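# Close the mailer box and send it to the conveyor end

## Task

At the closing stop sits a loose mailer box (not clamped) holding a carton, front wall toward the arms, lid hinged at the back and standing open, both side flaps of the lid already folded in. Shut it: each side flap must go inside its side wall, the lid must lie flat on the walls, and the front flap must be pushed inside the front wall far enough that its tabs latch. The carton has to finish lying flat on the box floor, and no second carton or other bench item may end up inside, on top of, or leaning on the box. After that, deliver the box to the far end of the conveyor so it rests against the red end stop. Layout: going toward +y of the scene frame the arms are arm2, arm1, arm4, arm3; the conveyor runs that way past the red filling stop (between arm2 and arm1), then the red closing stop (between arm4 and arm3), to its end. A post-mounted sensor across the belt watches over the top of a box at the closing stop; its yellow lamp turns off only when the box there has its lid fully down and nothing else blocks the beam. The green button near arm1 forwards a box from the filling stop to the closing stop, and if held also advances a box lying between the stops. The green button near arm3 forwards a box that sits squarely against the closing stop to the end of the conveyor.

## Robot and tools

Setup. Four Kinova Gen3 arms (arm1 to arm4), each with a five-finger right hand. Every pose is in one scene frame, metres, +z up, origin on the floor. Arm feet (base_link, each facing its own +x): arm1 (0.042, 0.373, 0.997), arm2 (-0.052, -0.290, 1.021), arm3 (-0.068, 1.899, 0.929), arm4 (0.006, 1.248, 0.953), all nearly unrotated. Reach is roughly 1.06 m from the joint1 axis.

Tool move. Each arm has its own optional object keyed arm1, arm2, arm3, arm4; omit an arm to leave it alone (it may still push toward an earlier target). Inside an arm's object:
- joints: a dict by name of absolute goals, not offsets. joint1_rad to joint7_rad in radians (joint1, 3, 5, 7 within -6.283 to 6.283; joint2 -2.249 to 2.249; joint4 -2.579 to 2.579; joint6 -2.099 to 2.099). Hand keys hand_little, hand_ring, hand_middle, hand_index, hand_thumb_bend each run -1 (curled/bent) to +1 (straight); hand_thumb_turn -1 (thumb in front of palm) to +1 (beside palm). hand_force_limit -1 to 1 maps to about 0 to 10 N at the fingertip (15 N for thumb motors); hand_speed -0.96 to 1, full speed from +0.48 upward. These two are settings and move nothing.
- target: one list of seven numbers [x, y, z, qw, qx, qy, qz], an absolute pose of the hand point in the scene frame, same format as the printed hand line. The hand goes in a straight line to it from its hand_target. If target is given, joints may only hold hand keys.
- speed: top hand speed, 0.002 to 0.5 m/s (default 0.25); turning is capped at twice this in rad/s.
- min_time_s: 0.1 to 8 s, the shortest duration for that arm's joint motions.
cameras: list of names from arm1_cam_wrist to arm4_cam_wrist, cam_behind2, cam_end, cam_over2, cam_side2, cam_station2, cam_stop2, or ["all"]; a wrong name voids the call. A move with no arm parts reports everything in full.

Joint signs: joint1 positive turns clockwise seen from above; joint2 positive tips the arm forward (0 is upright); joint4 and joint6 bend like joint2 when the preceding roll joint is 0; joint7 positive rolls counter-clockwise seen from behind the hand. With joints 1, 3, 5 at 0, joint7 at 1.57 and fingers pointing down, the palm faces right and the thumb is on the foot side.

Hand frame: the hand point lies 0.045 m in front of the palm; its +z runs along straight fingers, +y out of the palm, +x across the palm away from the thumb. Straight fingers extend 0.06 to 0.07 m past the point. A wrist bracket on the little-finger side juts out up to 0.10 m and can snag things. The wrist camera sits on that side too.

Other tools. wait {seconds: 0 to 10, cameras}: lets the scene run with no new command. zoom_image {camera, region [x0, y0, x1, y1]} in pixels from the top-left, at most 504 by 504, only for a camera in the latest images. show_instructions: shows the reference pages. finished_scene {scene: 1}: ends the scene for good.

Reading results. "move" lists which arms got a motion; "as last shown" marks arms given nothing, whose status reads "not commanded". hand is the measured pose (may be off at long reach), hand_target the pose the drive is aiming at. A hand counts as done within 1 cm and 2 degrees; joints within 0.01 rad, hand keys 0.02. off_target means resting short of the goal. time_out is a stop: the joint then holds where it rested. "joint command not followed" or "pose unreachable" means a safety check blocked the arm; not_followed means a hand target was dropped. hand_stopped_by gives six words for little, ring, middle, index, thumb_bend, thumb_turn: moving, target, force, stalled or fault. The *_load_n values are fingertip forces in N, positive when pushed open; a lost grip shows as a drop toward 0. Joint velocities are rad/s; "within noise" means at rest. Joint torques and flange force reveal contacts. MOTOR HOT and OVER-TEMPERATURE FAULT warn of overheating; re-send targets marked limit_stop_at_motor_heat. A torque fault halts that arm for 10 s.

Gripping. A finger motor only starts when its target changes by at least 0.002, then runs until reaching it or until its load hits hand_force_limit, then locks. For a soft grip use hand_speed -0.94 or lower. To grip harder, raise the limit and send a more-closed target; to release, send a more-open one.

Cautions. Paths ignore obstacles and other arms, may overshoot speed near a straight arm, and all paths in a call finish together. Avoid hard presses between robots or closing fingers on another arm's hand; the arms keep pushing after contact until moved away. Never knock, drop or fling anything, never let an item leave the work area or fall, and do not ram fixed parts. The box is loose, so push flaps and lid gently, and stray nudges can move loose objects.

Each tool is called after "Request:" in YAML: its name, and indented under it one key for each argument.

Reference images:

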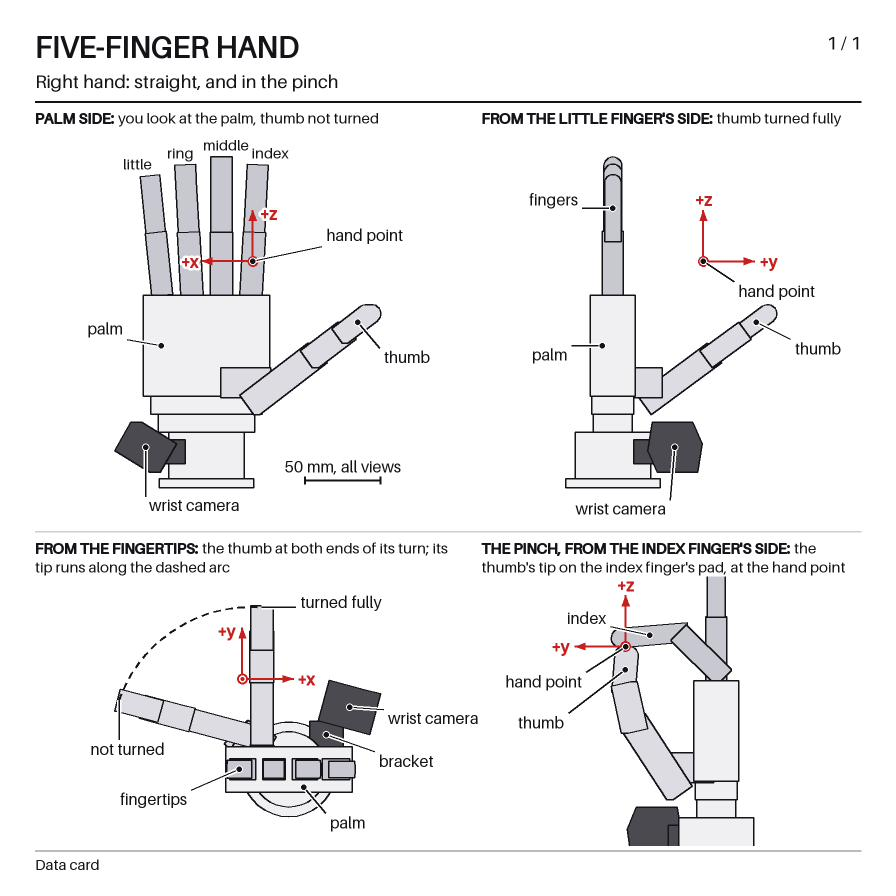

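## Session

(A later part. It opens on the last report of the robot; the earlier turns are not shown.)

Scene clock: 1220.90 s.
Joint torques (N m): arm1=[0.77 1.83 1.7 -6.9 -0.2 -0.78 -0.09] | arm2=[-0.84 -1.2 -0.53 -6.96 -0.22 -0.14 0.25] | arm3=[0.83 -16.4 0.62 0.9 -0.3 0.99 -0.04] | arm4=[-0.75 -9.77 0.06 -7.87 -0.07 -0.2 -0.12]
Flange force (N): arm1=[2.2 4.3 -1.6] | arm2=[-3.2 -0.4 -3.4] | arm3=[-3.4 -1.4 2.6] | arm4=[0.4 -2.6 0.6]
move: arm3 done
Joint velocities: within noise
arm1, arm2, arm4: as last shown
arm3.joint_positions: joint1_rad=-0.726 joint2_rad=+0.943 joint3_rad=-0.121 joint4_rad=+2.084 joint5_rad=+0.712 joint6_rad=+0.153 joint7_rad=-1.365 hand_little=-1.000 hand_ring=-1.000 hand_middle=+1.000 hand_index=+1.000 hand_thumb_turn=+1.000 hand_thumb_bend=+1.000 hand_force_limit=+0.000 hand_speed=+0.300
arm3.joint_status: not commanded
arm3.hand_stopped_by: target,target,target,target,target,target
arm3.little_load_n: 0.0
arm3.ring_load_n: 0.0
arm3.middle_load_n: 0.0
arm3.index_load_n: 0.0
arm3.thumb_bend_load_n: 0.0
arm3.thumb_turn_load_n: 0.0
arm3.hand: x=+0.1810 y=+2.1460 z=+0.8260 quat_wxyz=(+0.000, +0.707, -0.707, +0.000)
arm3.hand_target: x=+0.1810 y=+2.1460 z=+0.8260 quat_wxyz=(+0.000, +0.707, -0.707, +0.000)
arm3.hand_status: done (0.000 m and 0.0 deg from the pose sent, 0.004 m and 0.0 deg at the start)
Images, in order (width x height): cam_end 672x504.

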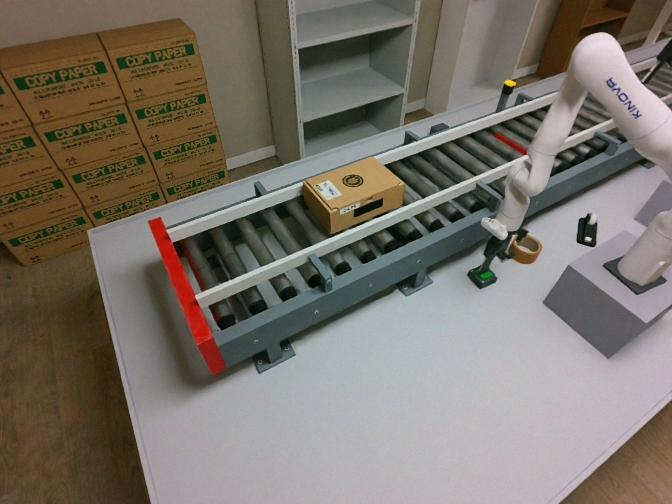

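The box is moving. I'll release the button and watch.

Request:
move:
  arm3: {"target": [0.181, 2.146, 0.90, 0, 0.7071, -0.7071, 0], "speed": 0.1}
  cameras: ["cam_end"]

Request:
wait:
  seconds: 2
  cameras: ["cam_end", "cam_stop2"]

Request:
zoom_image:
  camera: "cam_end"
  region: [120, 140, 420, 380]

Scene clock: 1227.97 s.
Joint torques (N m): arm1=[0.72 1.77 1.66 -6.97 -0.19 -0.8 -0.1] | arm2=[-0.85 -1.2 -0.54 -6.96 -0.26 -0.14 0.26] | arm3=[0.06 -17.04 -1.57 -1.8 -0.36 -0.13 -0.03] | arm4=[-0.72 -9.72 0.06 -7.85 -0.07 -0.22 -0.12]
Flange force (N): arm1=[2.1 4.2 -1.4] | arm2=[-3.2 -0.5 -3.4] | arm3=[-1.8 -2.5 4.8] | arm4=[0.3 -2.6 0.4]
move: arm3 done
Joint velocities: within noise
arm1, arm2: as last shown
arm3.joint_positions: joint1_rad=-0.593 joint2_rad=+0.761 joint3_rad=-0.308 joint4_rad=+2.097 joint5_rad=+0.621 joint6_rad=+0.371 joint7_rad=-1.270 hand_little=-1.000 hand_ring=-1.000 hand_middle=+1.000 hand_index=+1.000 hand_thumb_turn=+1.000 hand_thumb_bend=+1.000 hand_force_limit=+0.000 hand_speed=+0.300
arm3.joint_status: not commanded
arm3.hand_stopped_by: target,target,target,target,target,target
arm3.little_load_n: 0.0
arm3.ring_load_n: 0.0
arm3.middle_load_n: 0.0
arm3.index_load_n: 0.0
arm3.thumb_bend_load_n: 0.0
arm3.thumb_turn_load_n: 0.0
arm3.hand: x=+0.1810 y=+2.1460 z=+0.9000 quat_wxyz=(+0.000, +0.707, -0.707, +0.000)
arm3.hand_target: x=+0.1810 y=+2.1460 z=+0.9000 quat_wxyz=(+0.000, +0.707, -0.707, +0.000)
arm3.hand_status: done (0.000 m and 0.0 deg from the pose sent, 0.074 m and 0.0 deg at the start)
arm4.joint_positions: joint1_rad=-0.096 joint2_rad=+0.057 joint3_rad=-0.244 joint4_rad=+1.780 joint5_rad=+0.102 joint6_rad=+1.160 joint7_rad=-0.510 hand_little=-1.000 hand_ring=-1.000 hand_middle=+1.000 hand_index=+1.000 hand_thumb_turn=-1.000 hand_thumb_bend=+1.000 hand_force_limit=+0.000 hand_speed=-0.300
arm4.joint_status: not commanded
arm4.hand_stopped_by: target,target,fault,target,target,target
arm4.little_load_n: 0.5
arm4.ring_load_n: 0.0
arm4.middle_load_n: 0.0
arm4.index_load_n: 0.0
arm4.thumb_bend_load_n: 0.0
arm4.thumb_turn_load_n: 0.0
arm4.hand: x=+0.3000 y=+1.4000 z=+1.2500 quat_wxyz=(-0.062, +0.704, -0.704, +0.062)
arm4.hand_target: x=+0.3000 y=+1.4000 z=+1.2500 quat_wxyz=(-0.062, +0.704, -0.704, +0.062)
arm4.hand_status: not commanded
Images, in order (width x height): cam_end 672x504.

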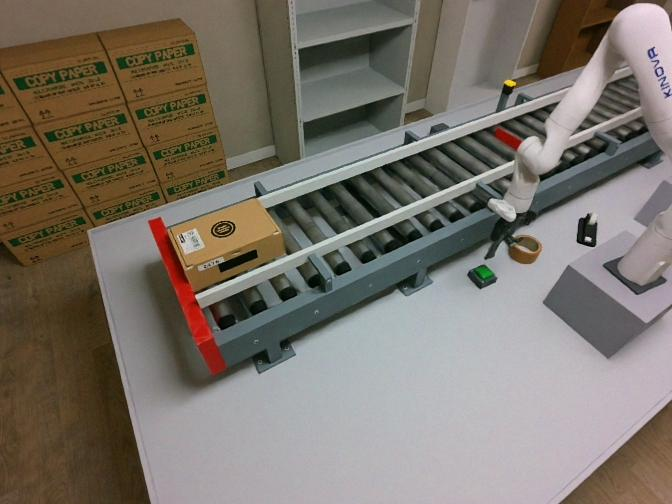

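Scene clock: 1229.97 s.
Joint torques (N m): arm1=[0.76 1.77 1.64 -6.95 -0.18 -0.8 -0.07] | arm2=[-0.85 -1.18 -0.51 -6.94 -0.24 -0.11 0.23] | arm3=[0.03 -17.05 -1.65 -1.79 -0.33 -0.11 0.02] | arm4=[-0.73 -9.77 0.04 -7.87 -0.08 -0.19 -0.11]
Flange force (N): arm1=[2.1 4.2 -1.5] | arm2=[-3.2 -0.5 -3.4] | arm3=[-1.8 -2.4 5.0] | arm4=[0.3 -2.6 0.6]
Joint velocities: within noise
arm1.joint_positions: joint1_rad=+0.188 joint2_rad=-0.497 joint3_rad=-0.064 joint4_rad=+1.452 joint5_rad=-0.081 joint6_rad=+1.952 joint7_rad=-2.148 hand_little=+1.000 hand_ring=+1.000 hand_middle=+1.000 hand_index=+1.000 hand_thumb_turn=+1.000 hand_thumb_bend=+1.000 hand_force_limit=+0.000 hand_speed=-0.800
arm1.joint_status: not commanded
arm1.hand_stopped_by: target,target,target,target,target,target
arm1.little_load_n: 0.0
arm1.ring_load_n: 0.0
arm1.middle_load_n: 0.0
arm1.index_load_n: 0.0
arm1.thumb_bend_load_n: 0.0
arm1.thumb_turn_load_n: 0.0
arm1.hand: x=+0.2339 y=+0.3901 z=+1.5338 quat_wxyz=(-0.103, -0.305, -0.945, -0.055)
arm1.hand_target: x=+0.2339 y=+0.3901 z=+1.5338 quat_wxyz=(-0.103, -0.305, -0.945, -0.055)
arm1.hand_status: not commanded
arm2.joint_positions: joint1_rad=+0.239 joint2_rad=-0.396 joint3_rad=-0.058 joint4_rad=+1.564 joint5_rad=-0.065 joint6_rad=+1.956 joint7_rad=-1.827 hand_little=+1.000 hand_ring=+1.000 hand_middle=+1.000 hand_index=+1.000 hand_thumb_turn=+1.000 hand_thumb_bend=+1.000 hand_force_limit=+0.000 hand_speed=-0.800
arm2.joint_status: not commanded
arm2.hand_stopped_by: target,target,target,target,target,target
arm2.little_load_n: 0.0
arm2.ring_load_n: 0.0
arm2.middle_load_n: 0.0
arm2.index_load_n: 0.0
arm2.thumb_bend_load_n: 0.0
arm2.thumb_turn_load_n: 0.0
arm2.hand: x=+0.1278 y=-0.2881 z=+1.4988 quat_wxyz=(-0.012, -0.254, -0.967, -0.017)
arm2.hand_target: x=+0.1278 y=-0.2881 z=+1.4988 quat_wxyz=(-0.012, -0.254, -0.967, -0.017)
arm2.hand_status: not commanded
arm3.joint_positions: joint1_rad=-0.593 joint2_rad=+0.761 joint3_rad=-0.308 joint4_rad=+2.097 joint5_rad=+0.621 joint6_rad=+0.371 joint7_rad=-1.270 hand_little=-1.000 hand_ring=-1.000 hand_middle=+1.000 hand_index=+1.000 hand_thumb_turn=+1.000 hand_thumb_bend=+1.000 hand_force_limit=+0.000 hand_speed=+0.300
arm3.joint_status: not commanded
arm3.hand_stopped_by: target,target,target,target,target,target
arm3.little_load_n: 0.5
arm3.ring_load_n: 0.0
arm3.middle_load_n: 0.0
arm3.index_load_n: 0.0
arm3.thumb_bend_load_n: -0.5
arm3.thumb_turn_load_n: 0.0
arm3.hand: x=+0.1810 y=+2.1460 z=+0.9000 quat_wxyz=(+0.000, +0.707, -0.707, +0.000)
arm3.hand_target: x=+0.1810 y=+2.1460 z=+0.9000 quat_wxyz=(+0.000, +0.707, -0.707, +0.000)
arm3.hand_status: done (0.000 m and 0.0 deg from the pose sent, 0.074 m and 0.0 deg at the start)
arm4.joint_positions: joint1_rad=-0.096 joint2_rad=+0.057 joint3_rad=-0.244 joint4_rad=+1.780 joint5_rad=+0.102 joint6_rad=+1.160 joint7_rad=-0.510 hand_little=-1.000 hand_ring=-1.000 hand_middle=+1.000 hand_index=+1.000 hand_thumb_turn=-1.000 hand_thumb_bend=+1.000 hand_force_limit=+0.000 hand_speed=-0.300
arm4.joint_status: not commanded
arm4.hand_stopped_by: target,target,fault,target,target,target
arm4.little_load_n: 0.5
arm4.ring_load_n: 0.0
arm4.middle_load_n: 0.0
arm4.index_load_n: 0.0
arm4.thumb_bend_load_n: 0.0
arm4.thumb_turn_load_n: 0.0
arm4.hand: x=+0.3000 y=+1.4000 z=+1.2500 quat_wxyz=(-0.062, +0.704, -0.704, +0.062)
arm4.hand_target: x=+0.3000 y=+1.4000 z=+1.2500 quat_wxyz=(-0.062, +0.704, -0.704, +0.062)
arm4.hand_status: not commanded
wait: 2.00 s; at rest by 0.27 s
Images, in order (width x height): cam_end 672x504, cam_stop2 672x504.

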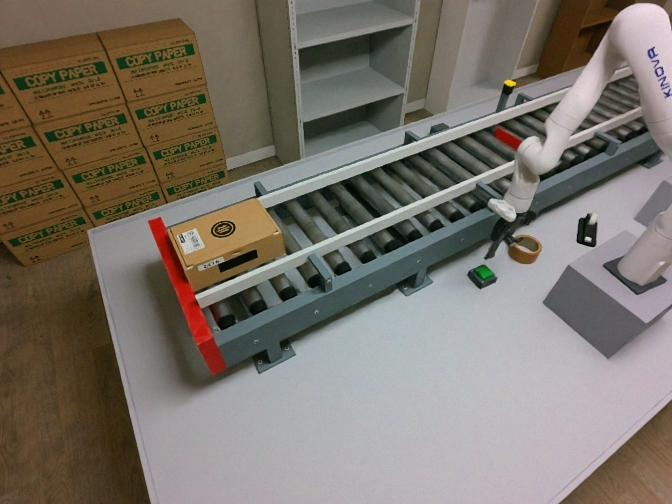

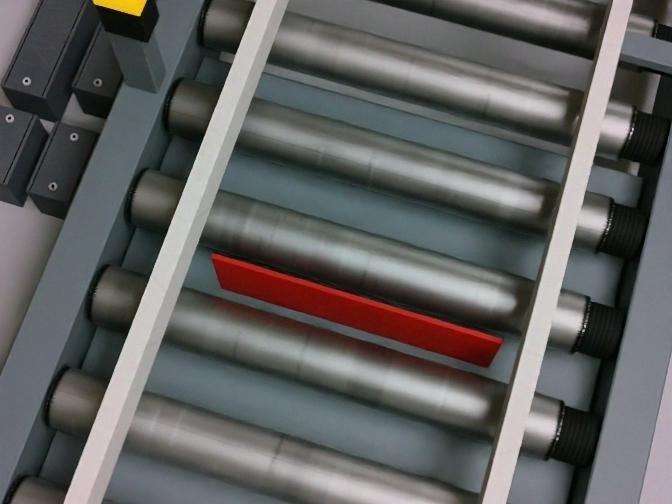

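Scaled by 1.680 from the camera's image (finer frame: 960x720).

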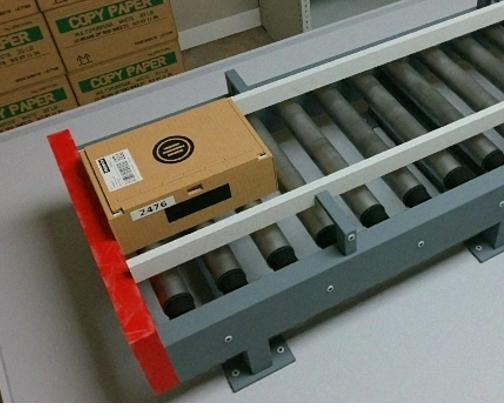

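Request:
zoom_image:
  camera: "cam_end"
  region: [150, 190, 300, 300]

Scaled by 3.360 from the camera's image (finer frame: 960x720).

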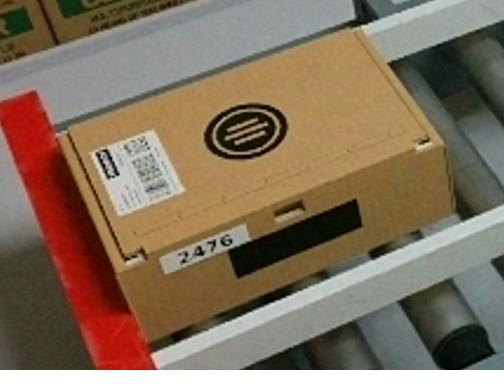

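Request:
finished_scene:

The scene is finished: the task was done.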